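# Wedge a tension rod between the box end walls

## Task

Put the spring-loaded tension rod inside the box, spanning the gap between the two end walls so it holds itself in place with no support. It must be perpendicular to those walls, horizontal, off the box floor, and just in front of the bottles. All bottles must still be upright in the box at the end.

## Robot and tools

Robot: two six-joint arms, left_arm and right_arm, each carrying a two-finger Robotiq 2F-85 style gripper and a wrist camera (cam_left_wrist and cam_right_wrist, both 672x504). Calibrated base places in the scene frame: left_arm at (-0.047, +0.544, 0) m, right_arm at (-0.066, -0.516, 0) m, each turned only slightly about z.

Scene frame: origin at table-top height, halfway between the two nominal bases. +x points out over the table, +z points up, and left_arm is on the +y side. Arm names do not match image left and right. Every printed hand position, orientation and velocity is in this frame, in metres, m/s and rad/s. Printed positions may be off by a few centimetres, more at long reach.

The row: every command is built from rows of 18 numbers, always covering both arms. First left_arm: six absolute joint angle targets in radians (shoulder pan, shoulder lift, elbow, wrist 1, wrist 2, wrist 3), then gripper position, force_limit and speed. Then the same nine for right_arm. The gripper numbers are scaled from -1 to 1. Position +1 is fully open (85 mm), the pads touch near -0.8, and -1 closes until something blocks. Higher force_limit grips harder. Speed -1 is about 20 mm/s, 0 about 85, +1 about 150. Joint ranges: elbow -3.142 to 3.142, every other joint -6.283 to 6.283. A target more than 0.010 rad past a range end, and further out than the current angle, gets the call refused. To keep an arm or gripper unchanged, repeat its current Joint targets and its last gripper numbers (0 counts as a command, not as no change).

Tools:
- execute_actions(actions, cameras): actions is a list of actions. Each action is a list of up to 15 rows, one per 1/30 s step. If there are fewer than 15 rows, the last row is held for the rest. An empty list only returns the current state and images.
- move(target, speed, blend, stop_force, zero, blocking, cameras): drives all joints together along a path to target. target is one 18-number row or a list of up to 15 rows sharing at most 10 s. speed is the top rate in rad/s of the joint with farthest to go (0.01 to 3.14, default 0.5), given as one value or one per target. blend, in rad, rounds corners in a list. stop_force (4 to 120 N, shared by both arms) ends an arm's path when its wrist sensor feels that much push against the motion. Use a slow speed with it, and omit it when moving off something you press on. zero (default true) re-zeroes the sensor before the move. blocking=false returns after about 0.5 s while the move runs on, and cannot be combined with stop_force. The result adds a "move:" line such as done, off_target, moving, held or fault, and may show limits=held.
- wait(seconds 0 to 10, cameras): lets time pass while each arm holds its last command.
- stop(cameras): brakes a running move. It needs some room to stop.
- zoom_image(camera, region [x0,y0,x1,y1] in pixels, at most 504x504): gives a closer look at the latest image from that camera.
- zero_wrist_force(arm): makes the current wrist reading the new zero.
- read_manual(section): licence texts only.
- finished_scene(scene 1 or 2): ends the scene for good. Call it only once the rod holds by itself.

Gripper geometry: fingers point along the gripper's +z and close along its y. end_effector_position is the point between closed pads. A block sticks out about 10 cm toward the gripper's +x.

Result lines: Joint positions, Joint velocities ("within noise" when still), Joint targets (what the joints are currently driven to), Tool commands, end_effector_position and end_effector_quat_wxyz, Joint torques, Wrist force and Wrist torque in the hand's own axes (plus the peak since the last reading), position_measured for the fingers in counts (3 is open, about 130 is 40 mm, 230 is pads touching), and object_status. For object_status, 2 means the fingers closed onto something, which is the sign of a real grip. 3 means they reached the target or closed fully, 0 means still moving, 1 means blocked while opening. Other lines: "joint sent to its limit", "joint command not followed" (the inter-arm clearance check intervened), MOTOR HOT, and fault lines.

Motion caveats: joint speed and acceleration are capped, so a far target can take several actions and lag behind. Each step's target is clamped to stay near the measured angle. If a row would move the gripper more than 150 mm at once, that arm is scaled back.

Things to avoid:
- Contact forces near 150 N, or joint torques near the limits (wrist joints 46.9 N m, elbow 130, shoulders 287). Either one stops that arm for 10 s. The arms are stiff, so commanding even slightly past a firm contact is risky.
- Hard clashes between the two arms, or one gripper squeezing the other's fingers. These can fail the scene.
- Dropping or releasing a moving part, slamming, or gripping hard on a part that is still resting on something.
- Knocking bottles over, or letting anything leave the table.
- Holding loads or stretched poses for a long time. This heats the motors, and at 85 °C the arm brakes for 30 s or more.

Each tool is called as a command line: name --argument value for each argument, lists and objects as JSON in quotes; but a table of rows of numbers goes row by row, as --pt "numbers of a row", without its own name.

## Session

execute_actions --actions '[]'

Scene clock: 0.00 s.
left_arm: end_effector_position=(+0.4191, +0.0613, +0.3787) position_measured=3 object_status=3 end_effector_quat_wxyz=(+0.097, +0.957, -0.229, +0.148) | right_arm: end_effector_position=(+1.0459, -1.1752, +0.1632) position_measured=3 object_status=3 end_effector_quat_wxyz=(+0.007, +0.577, -0.478, +0.662)
Joint positions: left_arm=[-1.142 -1.753 2.071 -2.23 -1.47 2.519] | right_arm=[2.835 -2.687 -1.161 0.574 1.187 -2.411]
Joint velocities: within noise
Joint torques (N m): no reading
Wrist force (N): no reading
Wrist torque (N m): no reading
Wrist force, peak (N): no reading
Joint targets: left_arm=[-1.142 -1.753 2.071 -2.230 -1.470 2.519] | right_arm=[2.835 -2.687 -1.161 0.574 1.187 -2.411]
Tool commands: left_gripper/position=+1.0 left_gripper/force_limit=+1.0 left_gripper/speed=+1.0 right_gripper/position=+1.0 right_gripper/force_limit=+1.0 right_gripper/speed=+1.0

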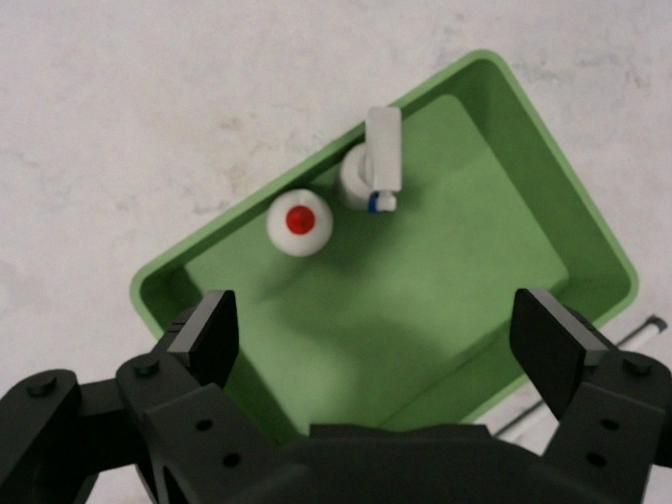

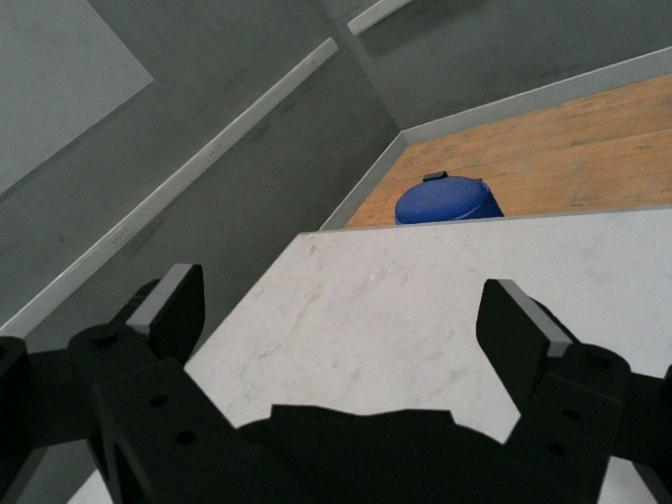

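move --target '[-1.186, -1.930, 1.729, -1.370, -1.571, 0.417, 1, 1, 1, 4.145, -0.926, -2.016, -1.771, 1.571, -0.578, 1, 1, 1]' --speed 0.9

Scene clock: 89.27 s.
left_arm: end_effector_position=(+0.3003, +0.1897, +0.5845) position_measured=3 object_status=3 end_effector_quat_wxyz=(+0.000, +0.707, +0.707, +0.000) | right_arm: end_effector_position=(+0.2495, -0.3497, +0.4997) position_measured=3 object_status=3 end_effector_quat_wxyz=(+0.000, +0.708, -0.707, +0.000)
Joint positions: left_arm=[-1.186 -1.93 1.729 -1.37 -1.571 0.417] | right_arm=[4.145 -0.926 -2.016 -1.771 1.571 -0.578]
Joint velocities: within noise
Joint torques (N m): left_arm=[-12.44 -39.26 -60.97 -1.18 -4.32 -3.16] | right_arm=[16.95 6.33 45.29 0.5 2.04 2.94]
Wrist force (N): left_arm=[1.3 0.0 -0.3] | right_arm=[0.0 0.3 1.8]
Wrist torque (N m): left_arm=[0.00 -0.14 -0.13] | right_arm=[0.17 0.36 0.22]
Wrist force, peak (N): left_arm=[1.3 -0.5 -1.0] | right_arm=[-0.2 5.0 1.0]
Joint targets: left_arm=[-1.186 -1.930 1.729 -1.370 -1.571 0.417] | right_arm=[4.145 -0.926 -2.016 -1.771 1.571 -0.578]
move: done

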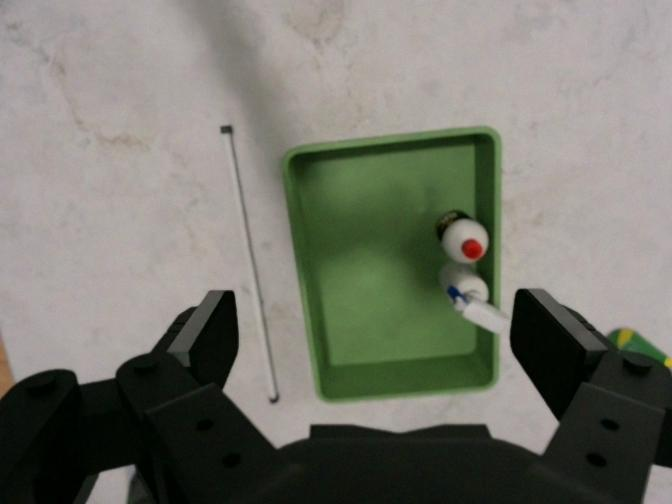

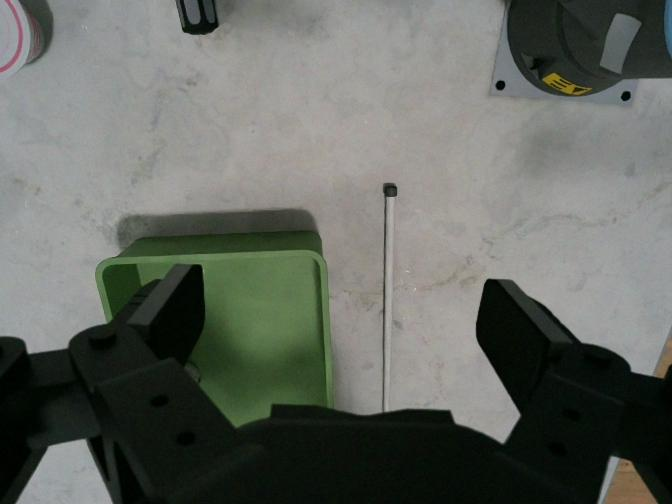

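zoom_image --camera "cam_left_wrist" --region '[180, 100, 340, 220]'

zoom_image --camera "cam_left_wrist" --region '[180, 300, 340, 420]'

zoom_image --camera "cam_left_wrist" --region '[270, 110, 530, 420]'

zoom_image --camera "cam_right_wrist" --region '[330, 160, 480, 420]'

Scaled by 3.150.

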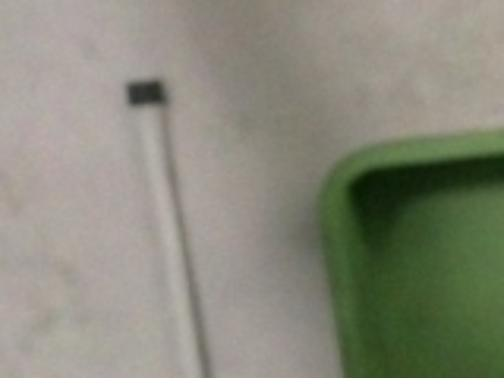

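Scaled by 3.150.

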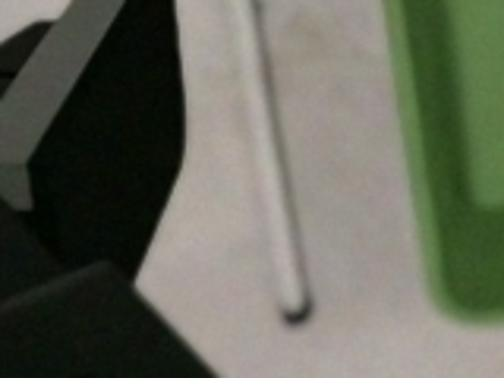

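Scaled by 1.626.

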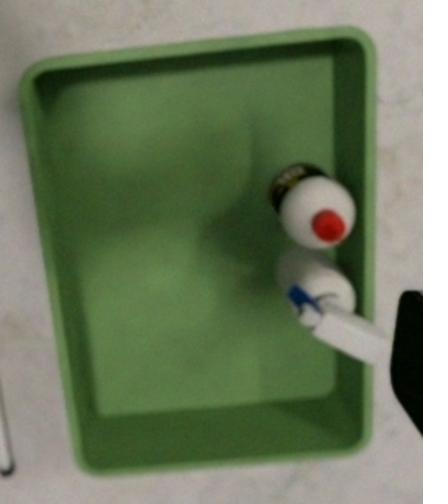

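Scaled by 1.938.

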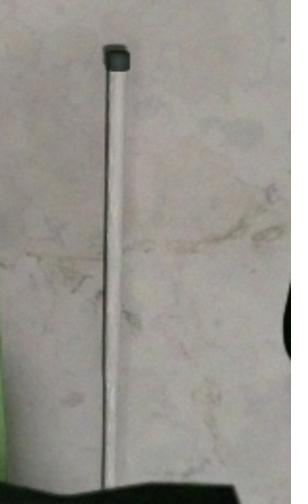

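move --target '[-1.6465, -1.9585, 2.5403, -2.1526, -1.5708, -0.1289, 1, 1, 1, 4.5985, -1.0353, -2.6061, -1.0710, 1.5708, -0.2095, 1, 1, 1]' --speed 0.6

Scene clock: 170.77 s.
left_arm: end_effector_position=(+0.1111, +0.1711, +0.1501) position_measured=3 object_status=3 end_effector_quat_wxyz=(+0.000, +0.676, +0.736, +0.000) | right_arm: end_effector_position=(+0.1444, -0.2310, +0.1499) position_measured=3 object_status=3 end_effector_quat_wxyz=(+0.000, +0.737, -0.676, +0.000)
Joint positions: left_arm=[-1.646 -1.958 2.54 -2.152 -1.571 -0.129] | right_arm=[4.598 -1.035 -2.606 -1.071 1.571 -0.21]
Joint velocities: within noise
Joint torques (N m): left_arm=[-12 -30.51 -29.66 -6.8 3.66 -3.25] | right_arm=[19.05 -21.32 38.43 9.02 -2.22 2.89]
Wrist force (N): left_arm=[0.4 -0.2 -0.4] | right_arm=[-0.2 0.3 2.1]
Wrist torque (N m): left_arm=[-0.04 0.01 -0.14] | right_arm=[0.15 0.31 0.23]
Wrist force, peak (N): left_arm=[2.3 0.9 -2.8] | right_arm=[-0.1 0.7 4.1]
Joint targets: left_arm=[-1.647 -1.958 2.540 -2.153 -1.571 -0.129] | right_arm=[4.598 -1.035 -2.606 -1.071 1.571 -0.210]
move: done

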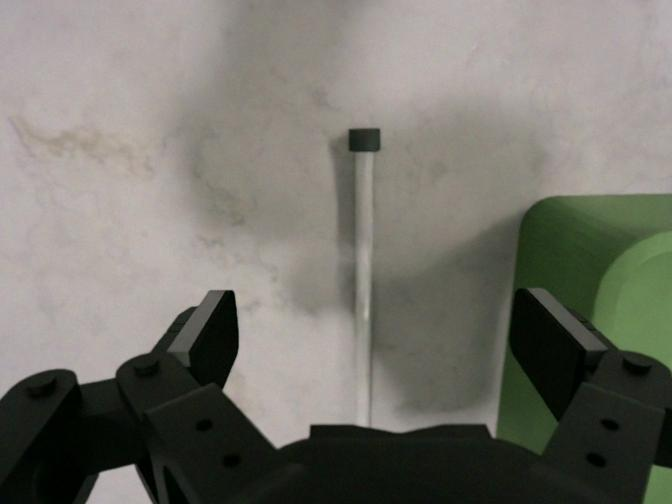

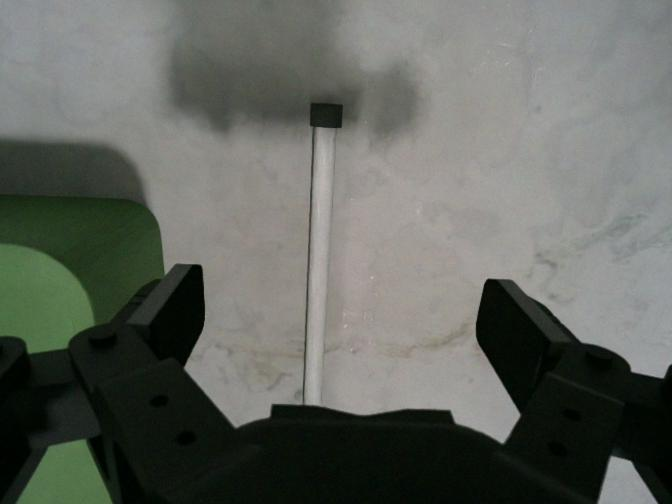

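move --target '[-1.6465, -1.6879, 2.6698, -2.5527, -1.5708, -0.1289, 0, -0.3, 0, 4.5985, -1.3259, -2.7547, -0.6318, 1.5708, -0.2095, 0, -0.3, 0]' --speed 0.25

Scene clock: 204.03 s.
left_arm: end_effector_position=(+0.1110, +0.1711, +0.0301) position_measured=129 object_status=3 end_effector_quat_wxyz=(+0.000, +0.676, +0.736, +0.000) | right_arm: end_effector_position=(+0.1443, -0.2310, +0.0300) position_measured=129 object_status=3 end_effector_quat_wxyz=(+0.000, +0.737, -0.676, +0.000)
Joint positions: left_arm=[-1.647 -1.688 2.67 -2.552 -1.571 -0.129] | right_arm=[4.599 -1.326 -2.755 -0.632 1.571 -0.209]
Joint velocities: within noise
Joint torques (N m): left_arm=[-7.63 2.72 -15.82 -7.03 2.07 -3.04] | right_arm=[17.89 -9.78 25.65 9.95 -0.97 2.94]
Wrist force (N): left_arm=[0.4 0.5 0.0] | right_arm=[0.2 0.4 2.0]
Wrist torque (N m): left_arm=[0.08 0.03 -0.09] | right_arm=[0.18 0.26 0.20]
Wrist force, peak (N): left_arm=[0.5 -0.3 -1.4] | right_arm=[0.3 0.6 2.6]
Joint targets: left_arm=[-1.647 -1.688 2.670 -2.553 -1.571 -0.129] | right_arm=[4.598 -1.326 -2.755 -0.632 1.571 -0.210]
move: done

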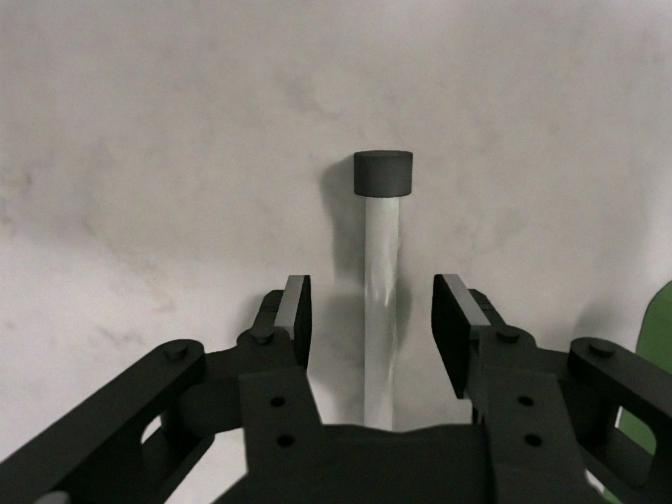

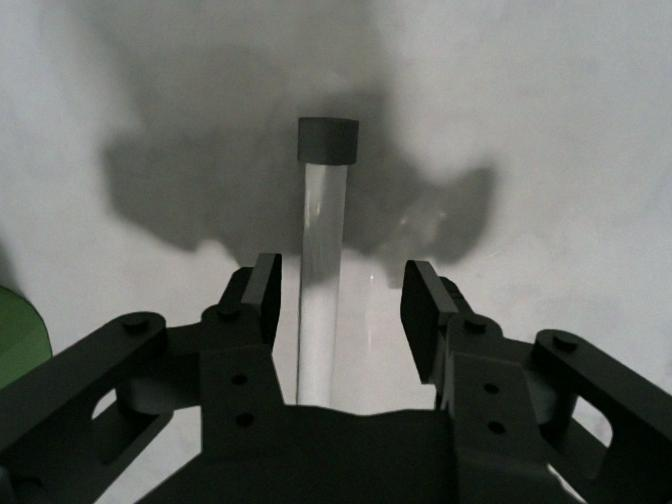

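move --pt "-1.6383 -1.6853 2.6678 -2.5533 -1.5708 -0.1207 0 -0.3 0 4.5856 -1.3329 -2.7508 -0.6287 1.5708 -0.2224 0 -0.3 0" --pt "-1.6383 -1.6232 2.6833 -2.6309 -1.5708 -0.1207 0 -0.3 0 4.5856 -1.4062 -2.7697 -0.5365 1.5708 -0.2224 0 -0.3 0" --speed '[0.1, 0.025]' --stop_force 6

Scene clock: 220.20 s.
left_arm: end_effector_position=(+0.1140, +0.1709, +0.0189) position_measured=129 object_status=3 end_effector_quat_wxyz=(+0.000, +0.676, +0.736, +0.000) | right_arm: end_effector_position=(+0.1484, -0.2308, +0.0188) position_measured=129 object_status=3 end_effector_quat_wxyz=(+0.000, +0.737, -0.676, +0.000)
Joint positions: left_arm=[-1.638 -1.651 2.676 -2.596 -1.571 -0.121] | right_arm=[4.586 -1.373 -2.761 -0.578 1.571 -0.222]
Joint velocities: within noise
Joint torques (N m): left_arm=[0.92 -40.16 -36.99 -2.33 -0.85 4.22] | right_arm=[-9.36 24.28 37.62 0.78 0.31 -2.84]
Wrist force (N): left_arm=[-0.4 -0.4 -3.6] | right_arm=[-2.2 0.5 -4.5]
Wrist torque (N m): left_arm=[-0.05 -0.06 -0.07] | right_arm=[0.38 0.22 0.16]
Wrist force, peak (N): left_arm=[16.2 -0.2 -45.5] | right_arm=[9.7 3.8 -33.9]
Joint targets: left_arm=[-1.638 -1.651 2.676 -2.596 -1.571 -0.121] | right_arm=[4.586 -1.373 -2.761 -0.578 1.571 -0.222]
move: contact (left_arm, right_arm); path passed 1 of 2 targets; left_arm: the wrist 1 is farthest, 0.035 rad from its target; right_arm: the wrist 1 is farthest, 0.041 rad from its target

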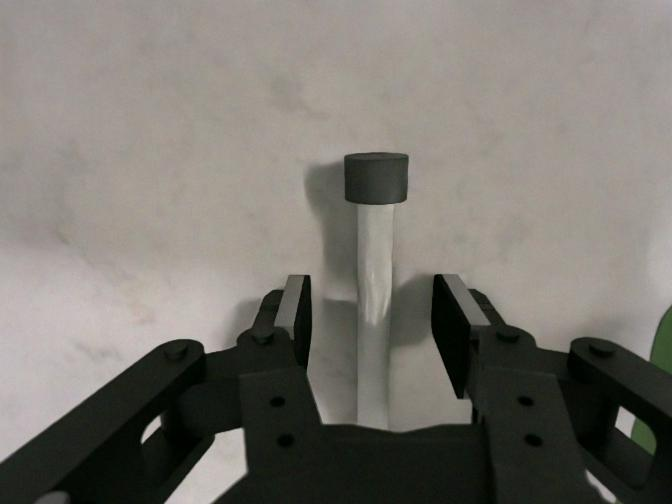

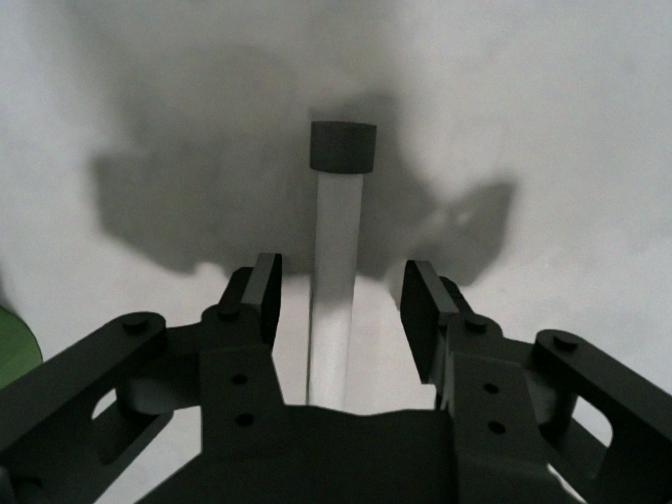

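move --pt "-1.6383 -1.6625 2.6739 -2.5822 -1.5708 -0.1207 0 -0.3 0 4.5856 -1.3595 -2.7582 -0.5947 1.5708 -0.2224 0 -0.3 0" --pt "-1.6383 -1.6625 2.6739 -2.5822 -1.5708 -0.1207 -1 -0.5 -1 4.5856 -1.3595 -2.7582 -0.5947 1.5708 -0.2224 -1 -0.5 -1" --speed 0.1

Scene clock: 229.47 s.
left_arm: end_effector_position=(+0.1140, +0.1711, +0.0225) position_measured=206 object_status=0 end_effector_quat_wxyz=(+0.000, +0.676, +0.736, +0.000) | right_arm: end_effector_position=(+0.1483, -0.2311, +0.0224) position_measured=201 object_status=2 end_effector_quat_wxyz=(+0.000, +0.737, -0.676, +0.000)
Joint positions: left_arm=[-1.638 -1.663 2.674 -2.582 -1.571 -0.121] | right_arm=[4.586 -1.359 -2.758 -0.595 1.571 -0.222]
Joint velocities: within noise
Joint torques (N m): left_arm=[-6.16 -42.42 -36.94 -2.35 -1.74 4.26] | right_arm=[13.79 24.16 41.8 2.07 0.65 0.2]
Wrist force (N): left_arm=[1.5 -3.1 -3.5] | right_arm=[1.1 -3.3 0.3]
Wrist torque (N m): left_arm=[0.04 0.04 -0.04] | right_arm=[0.29 0.30 0.26]
Wrist force, peak (N): left_arm=[1.9 -3.2 -3.4] | right_arm=[-2.3 0.5 -4.6]
Joint targets: left_arm=[-1.638 -1.663 2.674 -2.582 -1.571 -0.121] | right_arm=[4.586 -1.359 -2.758 -0.595 1.571 -0.222]
move: done

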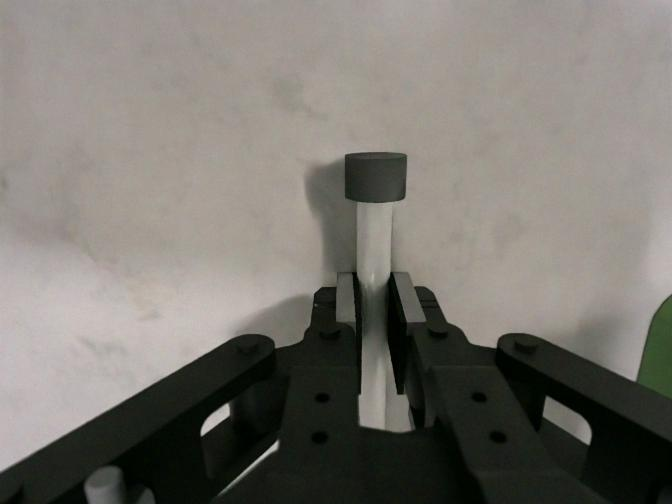

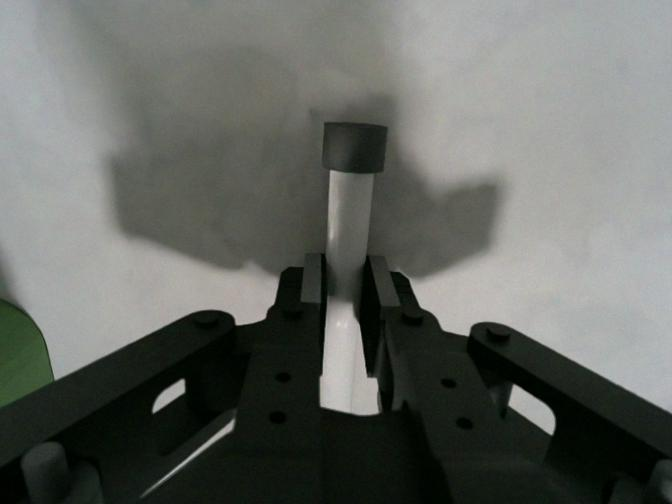

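move --pt "-1.6383 -1.8632 2.5988 -2.3064 -1.5708 -0.1207 -1 -0.5 -1 4.5856 -1.1359 -2.6702 -0.9063 1.5708 -0.2224 -1 -0.5 -1" --pt "-1.6383 -2.0232 2.4720 -2.0196 -1.5708 -0.1207 -1 -0.5 -1 4.5856 -0.9796 -2.5294 -1.2034 1.5708 -0.2224 -1 -0.5 -1" --speed '[0.15, 0.2]' --blend '[0.05, 0]'

Scene clock: 264.27 s.
left_arm: end_effector_position=(+0.1140, +0.1712, +0.1998) position_measured=206 object_status=2 end_effector_quat_wxyz=(+0.000, +0.676, +0.736, +0.000) | right_arm: end_effector_position=(+0.1484, -0.2308, +0.2001) position_measured=201 object_status=2 end_effector_quat_wxyz=(+0.000, +0.737, -0.676, +0.000) end_effector_velocity=(+0.000, -0.001, +0.000) end_effector_angular_velocity=(-0.003, -0.001, +0.000)
Joint positions: left_arm=[-1.638 -2.023 2.472 -2.02 -1.571 -0.121] | right_arm=[4.586 -0.98 -2.53 -1.203 1.571 -0.222]
Joint velocities: left_arm=[within noise] | right_arm=[0 0.001 0.001 -0.005 -0.001 0.001]
Joint torques (N m): left_arm=[-8.78 -28.28 -59.9 -2.43 -2.73 3.55] | right_arm=[18.63 10.97 66.22 2.86 1.8 1.08]
Wrist force (N): left_arm=[5.6 -0.7 0.4] | right_arm=[5.3 -0.9 2.4]
Wrist torque (N m): left_arm=[-0.04 0.06 -0.06] | right_arm=[0.10 0.35 0.32]
Wrist force, peak (N): left_arm=[6.9 0.1 0.7] | right_arm=[6.6 0.2 2.9]
Joint targets: left_arm=[-1.638 -2.023 2.472 -2.020 -1.571 -0.121] | right_arm=[4.586 -0.980 -2.529 -1.203 1.571 -0.222]
move: done

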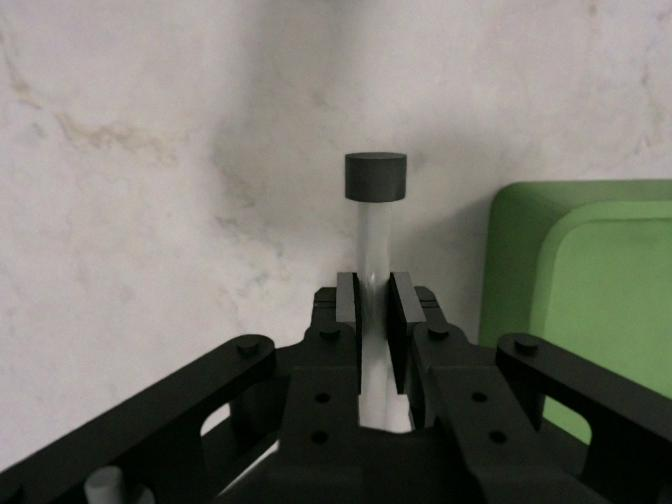

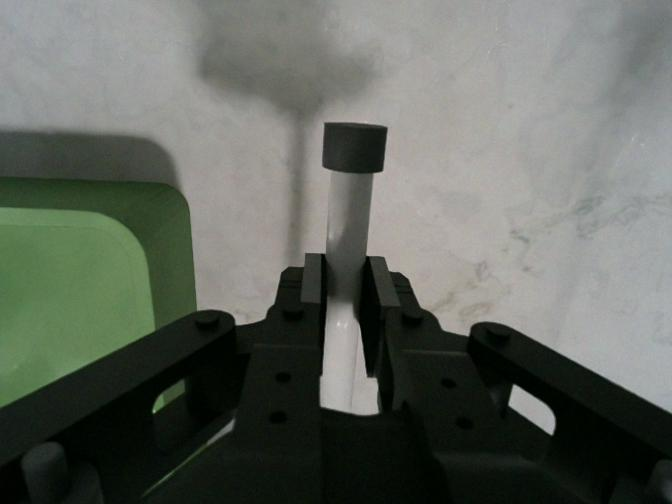

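move --pt "-1.6383 -2.0232 2.4720 -2.0196 -1.5708 -0.1207 -0.98 0 -1 4.5856 -0.9796 -2.5294 -1.2034 1.5708 -0.2224 -0.98 0 -1" --pt "-1.3386 -1.9062 2.4090 -2.0736 -1.5708 0.1650 -0.98 0 -1 4.2756 -1.2286 -2.4130 -1.0708 1.5708 -0.5460 -0.98 0 -1" --pt "-1.0905 -1.7561 2.3066 -2.1213 -1.5708 0.3991 -0.98 0 -1 4.0716 -1.4475 -2.2566 -1.0083 1.5708 -0.7640 -0.98 0 -1" --speed '[0.2, 0.25, 0.25]' --blend '[0, 0.05, 0]'

Scene clock: 293.60 s.
left_arm: end_effector_position=(+0.3469, +0.1987, +0.2000) position_measured=209 object_status=2 end_effector_quat_wxyz=(+0.000, +0.666, +0.746, +0.000) | right_arm: end_effector_position=(+0.3915, -0.2012, +0.2000) position_measured=203 object_status=2 end_effector_quat_wxyz=(+0.000, +0.746, -0.666, +0.000)
Joint positions: left_arm=[-1.091 -1.756 2.307 -2.121 -1.571 0.399] | right_arm=[4.072 -1.447 -2.257 -1.008 1.571 -0.764]
Joint velocities: within noise
Joint torques (N m): left_arm=[4.84 -9.31 -57.59 -8.68 -2.6 4.7] | right_arm=[-12.88 12.97 62.12 10.76 1.36 -3.66]
Wrist force (N): left_arm=[6.0 0.0 0.4] | right_arm=[6.1 -0.4 2.4]
Wrist torque (N m): left_arm=[0.03 -0.01 -0.03] | right_arm=[0.21 0.31 0.29]
Wrist force, peak (N): left_arm=[7.2 -0.8 0.0] | right_arm=[6.6 -1.4 3.0]
Joint targets: left_arm=[-1.091 -1.756 2.307 -2.121 -1.571 0.399] | right_arm=[4.072 -1.447 -2.257 -1.008 1.571 -0.764]
move: done

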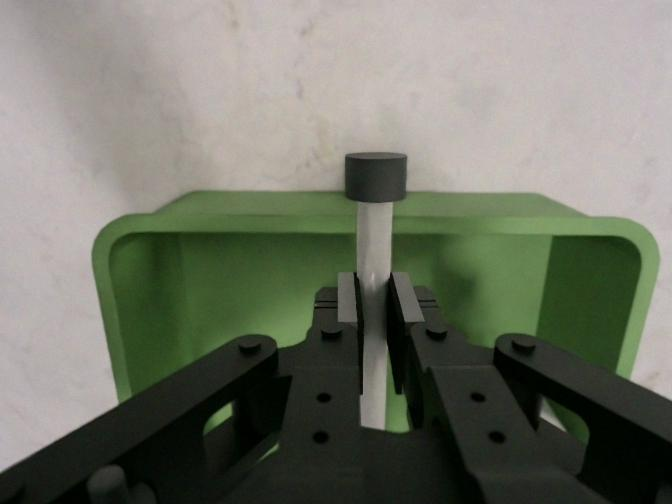

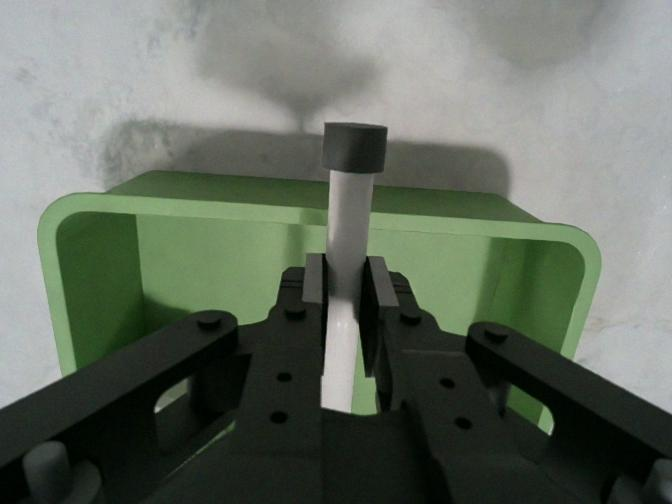

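move --target '[-1.0646, -1.6751, 2.2404, -2.1361, -1.5708, 0.4310, -0.98, 0, -1, 4.0832, -1.5233, -2.1892, -0.9999, 1.5708, -0.7464, -0.98, 0, -1]' --speed 0.06

Scene clock: 318.53 s.
left_arm: end_effector_position=(+0.3786, +0.1709, +0.2000) position_measured=209 object_status=2 end_effector_quat_wxyz=(+0.000, +0.668, +0.744, +0.000) | right_arm: end_effector_position=(+0.4140, -0.1610, +0.1999) position_measured=203 object_status=2 end_effector_quat_wxyz=(+0.000, +0.744, -0.668, +0.000)
Joint positions: left_arm=[-1.065 -1.675 2.241 -2.136 -1.571 0.431] | right_arm=[4.083 -1.523 -2.189 -1 1.571 -0.746]
Joint velocities: within noise
Joint torques (N m): left_arm=[5.98 -14.52 -60.42 -9.26 -2.45 4.18] | right_arm=[23.33 13.85 62.63 10.91 1.51 2.86]
Wrist force (N): left_arm=[9.2 -0.4 -0.1] | right_arm=[9.6 -0.8 2.0]
Wrist torque (N m): left_arm=[0.08 0.13 0.08] | right_arm=[0.18 0.33 0.36]
Wrist force, peak (N): left_arm=[9.8 -0.8 0.4] | right_arm=[9.7 -0.8 2.1]
Joint targets: left_arm=[-1.065 -1.675 2.240 -2.136 -1.571 0.431] | right_arm=[4.083 -1.523 -2.189 -1.000 1.571 -0.746]
move: done

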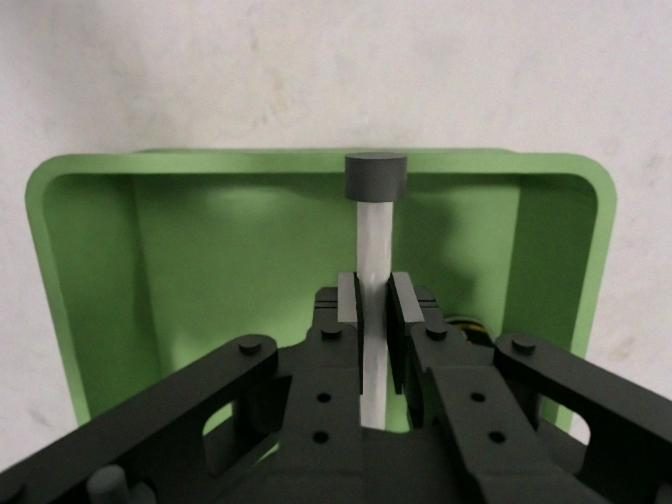

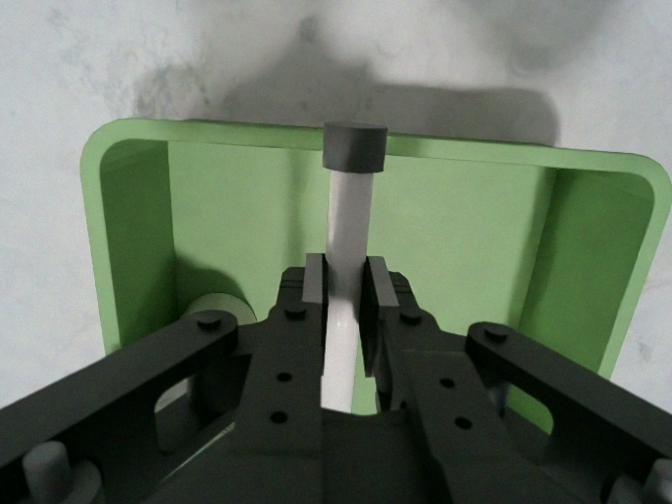

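move --target '[-1.0424, -1.5994, 2.1710, -2.1424, -1.5708, 0.4592, -0.98, 0, -1, 4.0930, -1.5953, -2.1180, -0.9991, 1.5708, -0.7306, -0.98, 0, -1]' --speed 0.06

Scene clock: 323.17 s.
left_arm: end_effector_position=(+0.4103, +0.1429, +0.2000) position_measured=209 object_status=2 end_effector_quat_wxyz=(+0.000, +0.671, +0.742, +0.000) | right_arm: end_effector_position=(+0.4363, -0.1208, +0.2000) position_measured=203 object_status=2 end_effector_quat_wxyz=(+0.000, +0.742, -0.670, +0.000)
Joint positions: left_arm=[-1.042 -1.6 2.171 -2.142 -1.571 0.459] | right_arm=[4.093 -1.595 -2.118 -0.999 1.571 -0.731]
Joint velocities: within noise
Joint torques (N m): left_arm=[5.36 -24.38 -61.15 -10.23 -2.99 3.77] | right_arm=[26.07 22.47 62.37 11.82 1.94 2.61]
Wrist force (N): left_arm=[12.8 -1.3 0.5] | right_arm=[12.3 -1.4 2.4]
Wrist torque (N m): left_arm=[0.04 0.07 0.11] | right_arm=[0.19 0.47 0.40]
Wrist force, peak (N): left_arm=[12.8 -1.1 0.0] | right_arm=[12.7 -1.4 2.3]
Joint targets: left_arm=[-1.042 -1.599 2.171 -2.142 -1.571 0.459] | right_arm=[4.093 -1.595 -2.118 -0.999 1.571 -0.731]
move: done

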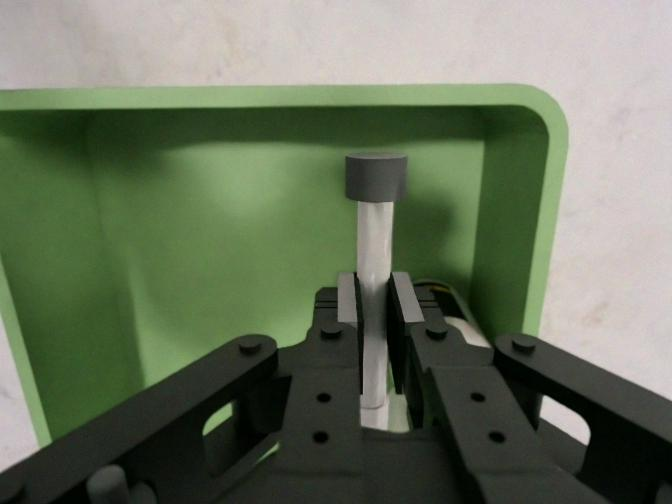

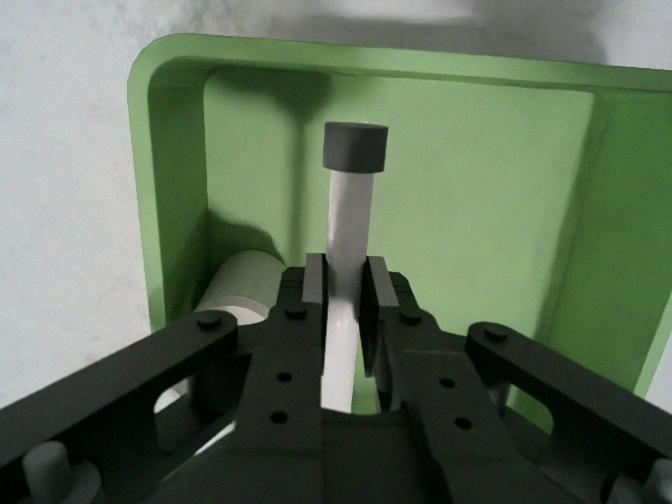

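zoom_image --camera "cam_right_wrist" --region '[130, 200, 350, 420]'

zoom_image --camera "cam_left_wrist" --region '[360, 240, 580, 460]'

Scaled by 2.291.

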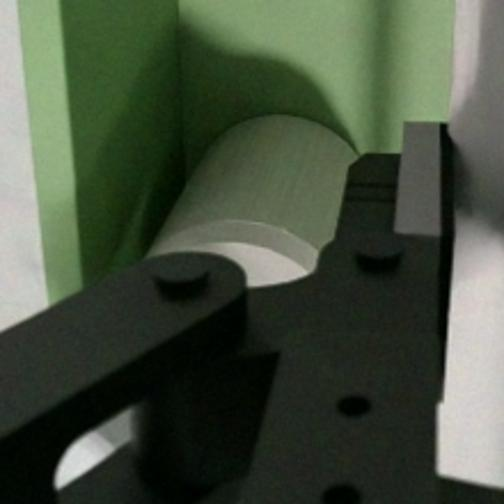

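Scaled by 2.291.

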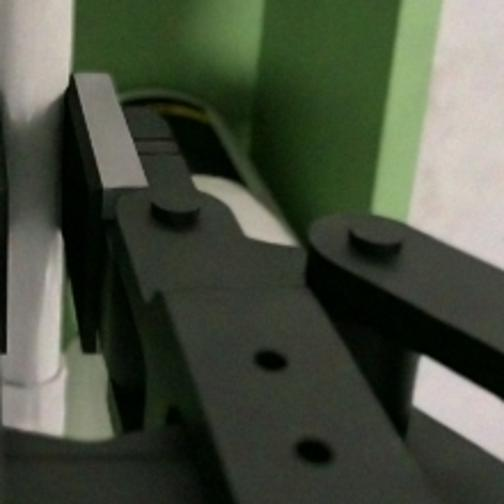

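move --pt "-1.0680 -1.5123 2.2597 -2.3182 -1.5708 0.4336 -0.98 0 -1 4.1082 -1.6686 -2.2158 -0.8280 1.5708 -0.7154 -0.98 0 -1" --pt "-1.0680 -1.4267 2.3002 -2.4443 -1.5708 0.4336 -0.98 0 -1 4.1082 -1.7507 -2.2549 -0.7068 1.5708 -0.7154 -0.98 0 -1" --speed '[0.12, 0.08]' --blend '[0.03, 0]' --stop_force 10

Scene clock: 377.10 s.
left_arm: end_effector_position=(+0.3958, +0.1382, +0.0650) position_measured=209 object_status=2 end_effector_quat_wxyz=(+0.000, +0.671, +0.742, +0.000) | right_arm: end_effector_position=(+0.4217, -0.1252, +0.0649) position_measured=203 object_status=2 end_effector_quat_wxyz=(+0.000, +0.742, -0.670, +0.000)
Joint positions: left_arm=[-1.068 -1.427 2.3 -2.444 -1.571 0.434] | right_arm=[4.108 -1.751 -2.255 -0.707 1.571 -0.715]
Joint velocities: within noise
Joint torques (N m): left_arm=[-15.03 -30.8 -29.74 -9.76 -2.75 -3.84] | right_arm=[22.88 32.49 35.32 11.84 1.83 2.53]
Wrist force (N): left_arm=[12.5 -1.6 -0.1] | right_arm=[12.2 -1.2 2.1]
Wrist torque (N m): left_arm=[0.00 0.01 0.12] | right_arm=[0.25 0.38 0.41]
Wrist force, peak (N): left_arm=[13.5 -0.5 -0.1] | right_arm=[12.9 -1.5 2.6]
Joint targets: left_arm=[-1.068 -1.427 2.300 -2.444 -1.571 0.434] | right_arm=[4.108 -1.751 -2.255 -0.707 1.571 -0.715]
move: done

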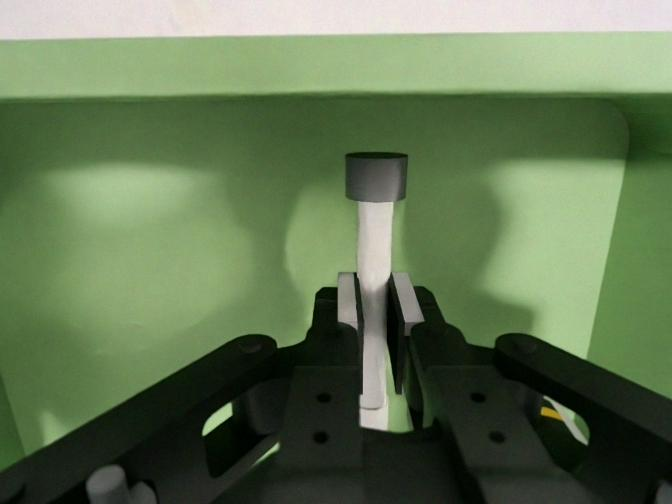

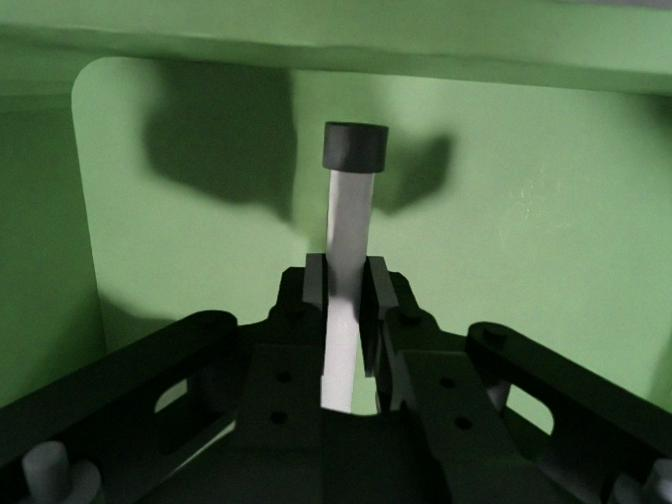

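move --target '[-1.0370, -1.4071, 2.2756, -2.4393, -1.5708, 0.4646, -0.98, 0, -1, 4.0838, -1.7745, -2.2235, -0.7144, 1.5708, -0.7398, -0.98, 0, -1]' --speed 0.012 --stop_force 4

Scene clock: 386.37 s.
left_arm: end_effector_position=(+0.4157, +0.1403, +0.0650) position_measured=209 object_status=2 end_effector_quat_wxyz=(+0.000, +0.671, +0.742, +0.000) | right_arm: end_effector_position=(+0.4416, -0.1231, +0.0650) position_measured=203 object_status=2 end_effector_quat_wxyz=(+0.000, +0.742, -0.670, +0.000)
Joint positions: left_arm=[-1.037 -1.407 2.276 -2.439 -1.571 0.465] | right_arm=[4.084 -1.775 -2.223 -0.714 1.571 -0.74]
Joint velocities: within noise
Joint torques (N m): left_arm=[1.46 -35.64 -53.4 -4.55 -2.11 3.95] | right_arm=[-11.73 34.52 53.22 4.07 1.58 -3.78]
Wrist force (N): left_arm=[12.7 -1.0 0.1] | right_arm=[12.3 -1.4 2.4]
Wrist torque (N m): left_arm=[-0.01 0.05 0.08] | right_arm=[0.17 0.43 0.34]
Wrist force, peak (N): left_arm=[13.8 -1.1 0.2] | right_arm=[12.7 -1.2 2.8]
Joint targets: left_arm=[-1.037 -1.407 2.276 -2.439 -1.571 0.465] | right_arm=[4.084 -1.774 -2.224 -0.714 1.571 -0.740]
move: done

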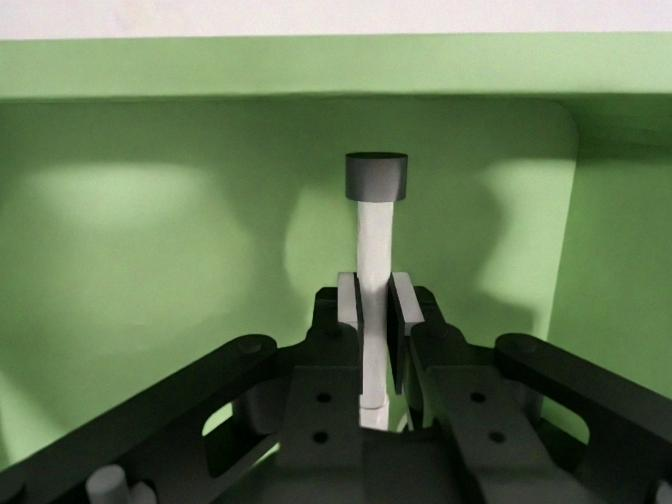

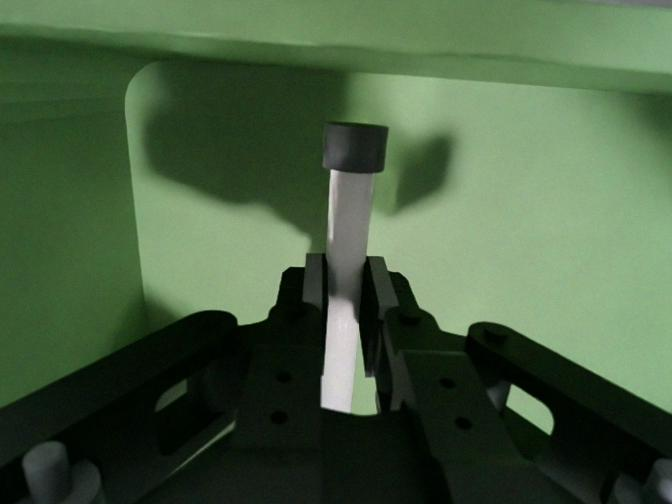

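zoom_image --camera "cam_left_wrist" --region '[340, 360, 440, 440]'

zoom_image --camera "cam_right_wrist" --region '[90, 360, 390, 504]'

Scaled by 5.040.

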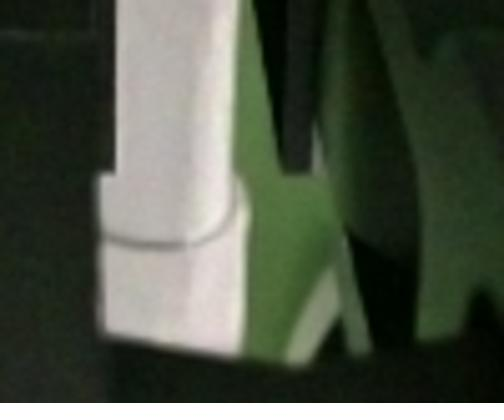

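Scaled by 1.680.

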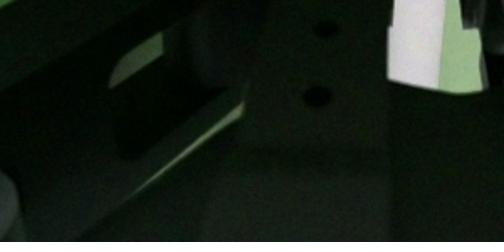

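move --target '[-1.0199, -1.4303, 2.3048, -2.4453, -1.5708, 0.4817, -0.98, 0, -1, 4.0615, -1.7601, -2.2426, -0.7097, 1.5708, -0.7621, -0.98, 0, -1]' --speed 0.01 --stop_force 5

Scene clock: 405.00 s.
left_arm: end_effector_position=(+0.4141, +0.1564, +0.0650) position_measured=209 object_status=2 end_effector_quat_wxyz=(+0.000, +0.671, +0.742, +0.000) | right_arm: end_effector_position=(+0.4432, -0.1378, +0.0650) position_measured=203 object_status=2 end_effector_quat_wxyz=(+0.000, +0.742, -0.670, +0.000)
Joint positions: left_arm=[-1.024 -1.424 2.297 -2.444 -1.571 0.477] | right_arm=[4.067 -1.764 -2.238 -0.711 1.571 -0.756]
Joint velocities: within noise
Joint torques (N m): left_arm=[-14.75 -30.7 -49.12 -3.87 -2.76 -2.77] | right_arm=[23.72 31.31 51.11 2.92 1.42 3.01]
Wrist force (N): left_arm=[7.9 -1.1 1.3] | right_arm=[7.9 -0.8 4.2]
Wrist torque (N m): left_arm=[0.01 -0.03 0.05] | right_arm=[0.30 0.30 0.38]
Wrist force, peak (N): left_arm=[13.3 -0.6 0.2] | right_arm=[12.9 -1.2 2.5]
Joint targets: left_arm=[-1.024 -1.424 2.297 -2.444 -1.571 0.477] | right_arm=[4.067 -1.764 -2.238 -0.711 1.571 -0.756]
move: contact (left_arm, right_arm)

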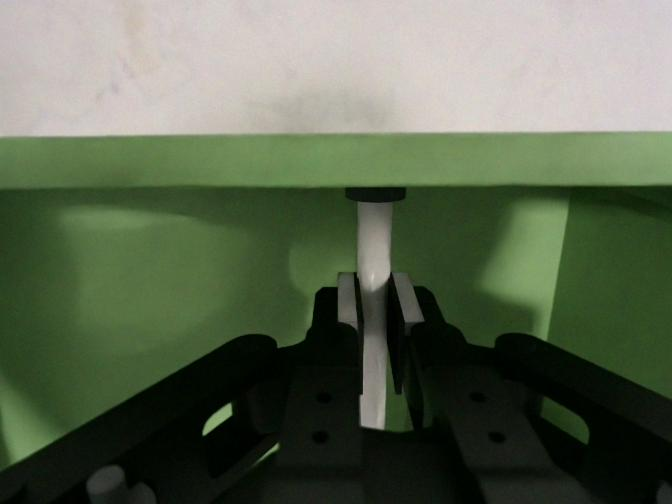

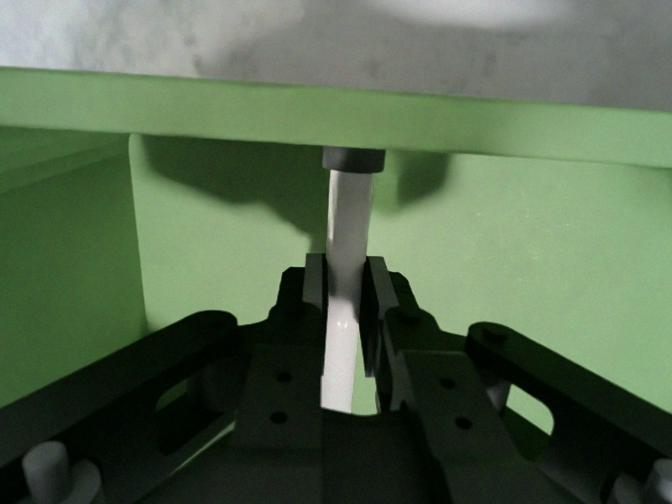

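execute_actions --actions '[[[-1.024, -1.424, 2.297, -2.444, -1.571, 0.477, -0.1, 0, -1, 4.067, -1.764, -2.238, -0.711, 1.571, -0.756, -0.1, 0, -1]], [[-1.024, -1.424, 2.297, -2.444, -1.571, 0.477, -0.1, 0, -1, 4.067, -1.764, -2.238, -0.711, 1.571, -0.756, -0.1, 0, -1]]]'

Scene clock: 412.57 s.
left_arm: end_effector_position=(+0.4143, +0.1564, +0.0650) position_measured=141 object_status=0 end_effector_quat_wxyz=(+0.000, +0.670, +0.742, +0.000) | right_arm: end_effector_position=(+0.4431, -0.1382, +0.0647) position_measured=141 object_status=3 end_effector_quat_wxyz=(+0.000, +0.742, -0.670, +0.000)
Joint positions: left_arm=[-1.024 -1.424 2.297 -2.444 -1.571 0.477] | right_arm=[4.067 -1.764 -2.238 -0.711 1.571 -0.756]
Joint velocities: within noise
Joint torques (N m): left_arm=[7.18 -32 -30.13 -2.65 -3.8 -3.41] | right_arm=[-14.77 30.16 31.13 1.16 2.18 3.35]
Wrist force (N): left_arm=[0.4 0.2 0.0] | right_arm=[0.8 0.2 1.4]
Wrist torque (N m): left_arm=[0.01 -0.01 -0.08] | right_arm=[0.26 0.21 0.21]
Wrist force, peak (N): left_arm=[8.5 -1.2 1.6] | right_arm=[8.2 -0.8 5.0]
Joint targets: left_arm=[-1.024 -1.424 2.297 -2.444 -1.571 0.477] | right_arm=[4.067 -1.764 -2.238 -0.711 1.571 -0.756]

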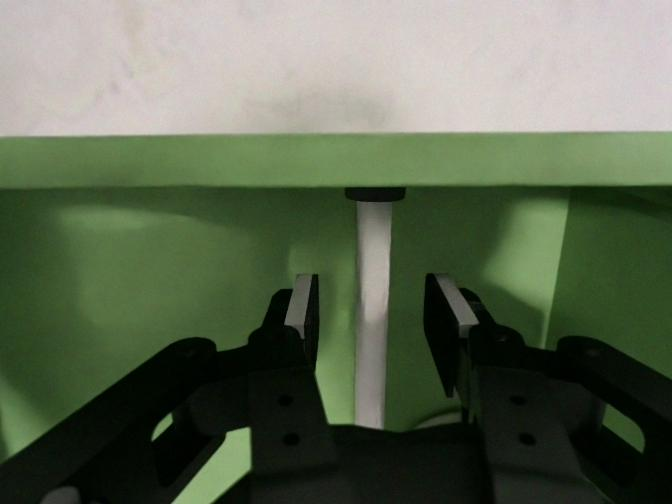

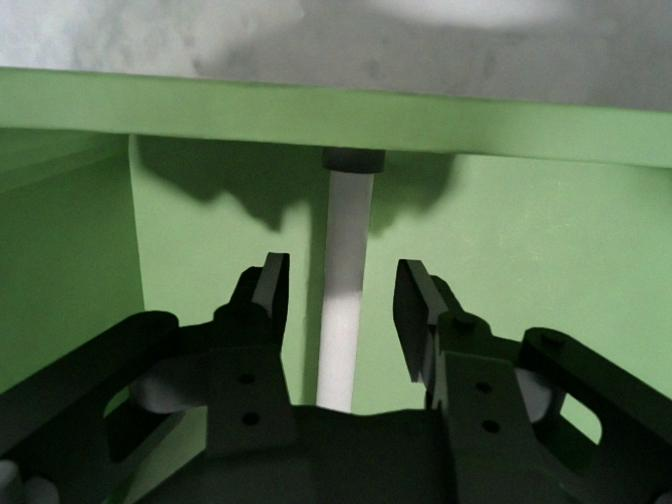

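move --pt "-1.024 -1.4951 2.2648 -2.3405 -1.571 0.477 -0.1 0 -1 4.067 -1.6963 -2.2076 -0.8085 1.571 -0.756 -0.1 0 -1" --pt "-1.024 -1.6404 2.1483 -2.0787 -1.571 0.477 -0.1 0 -1 4.067 -1.5569 -2.0956 -1.0599 1.571 -0.756 -0.1 0 -1" --speed '[0.08, 0.25]' --blend '[0.02, 0]'

Scene clock: 424.77 s.
left_arm: end_effector_position=(+0.4142, +0.1565, +0.2299) position_measured=141 object_status=3 end_effector_quat_wxyz=(+0.000, +0.670, +0.742, +0.000) | right_arm: end_effector_position=(+0.4430, -0.1383, +0.2298) position_measured=141 object_status=3 end_effector_quat_wxyz=(+0.000, +0.742, -0.670, +0.000)
Joint positions: left_arm=[-1.024 -1.64 2.148 -2.079 -1.571 0.477] | right_arm=[4.067 -1.557 -2.096 -1.06 1.571 -0.756]
Joint velocities: within noise
Joint torques (N m): left_arm=[5.51 -63.26 -55.75 -0.55 -3.35 -2.96] | right_arm=[-15.21 55.94 59.54 1.33 1.72 2.78]
Wrist force (N): left_arm=[0.3 0.0 -0.1] | right_arm=[0.9 0.3 1.3]
Wrist torque (N m): left_arm=[-0.01 0.03 -0.09] | right_arm=[0.23 0.21 0.19]
Wrist force, peak (N): left_arm=[1.2 0.2 -0.2] | right_arm=[0.4 0.0 2.5]
Joint targets: left_arm=[-1.024 -1.640 2.148 -2.079 -1.571 0.477] | right_arm=[4.067 -1.557 -2.096 -1.060 1.571 -0.756]
move: done

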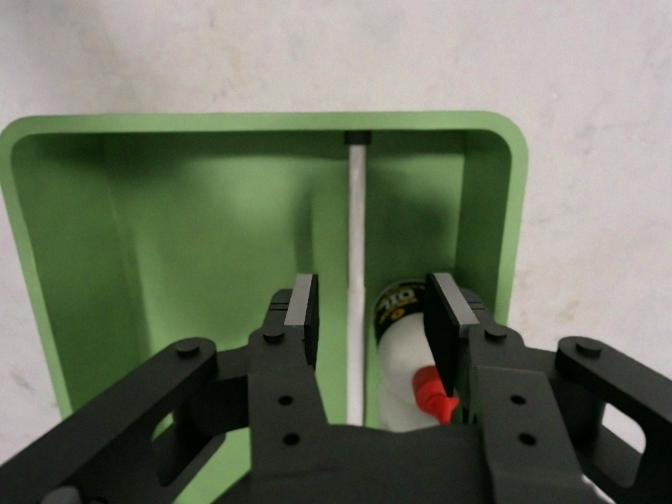

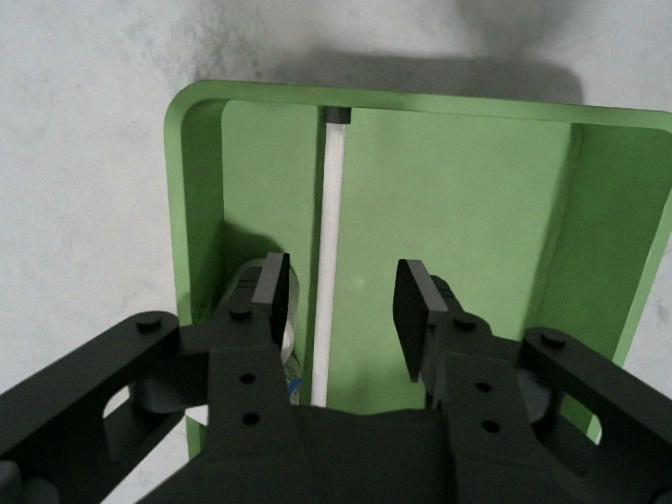

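finished_scene --scene 1

The scene is finished: the task was done.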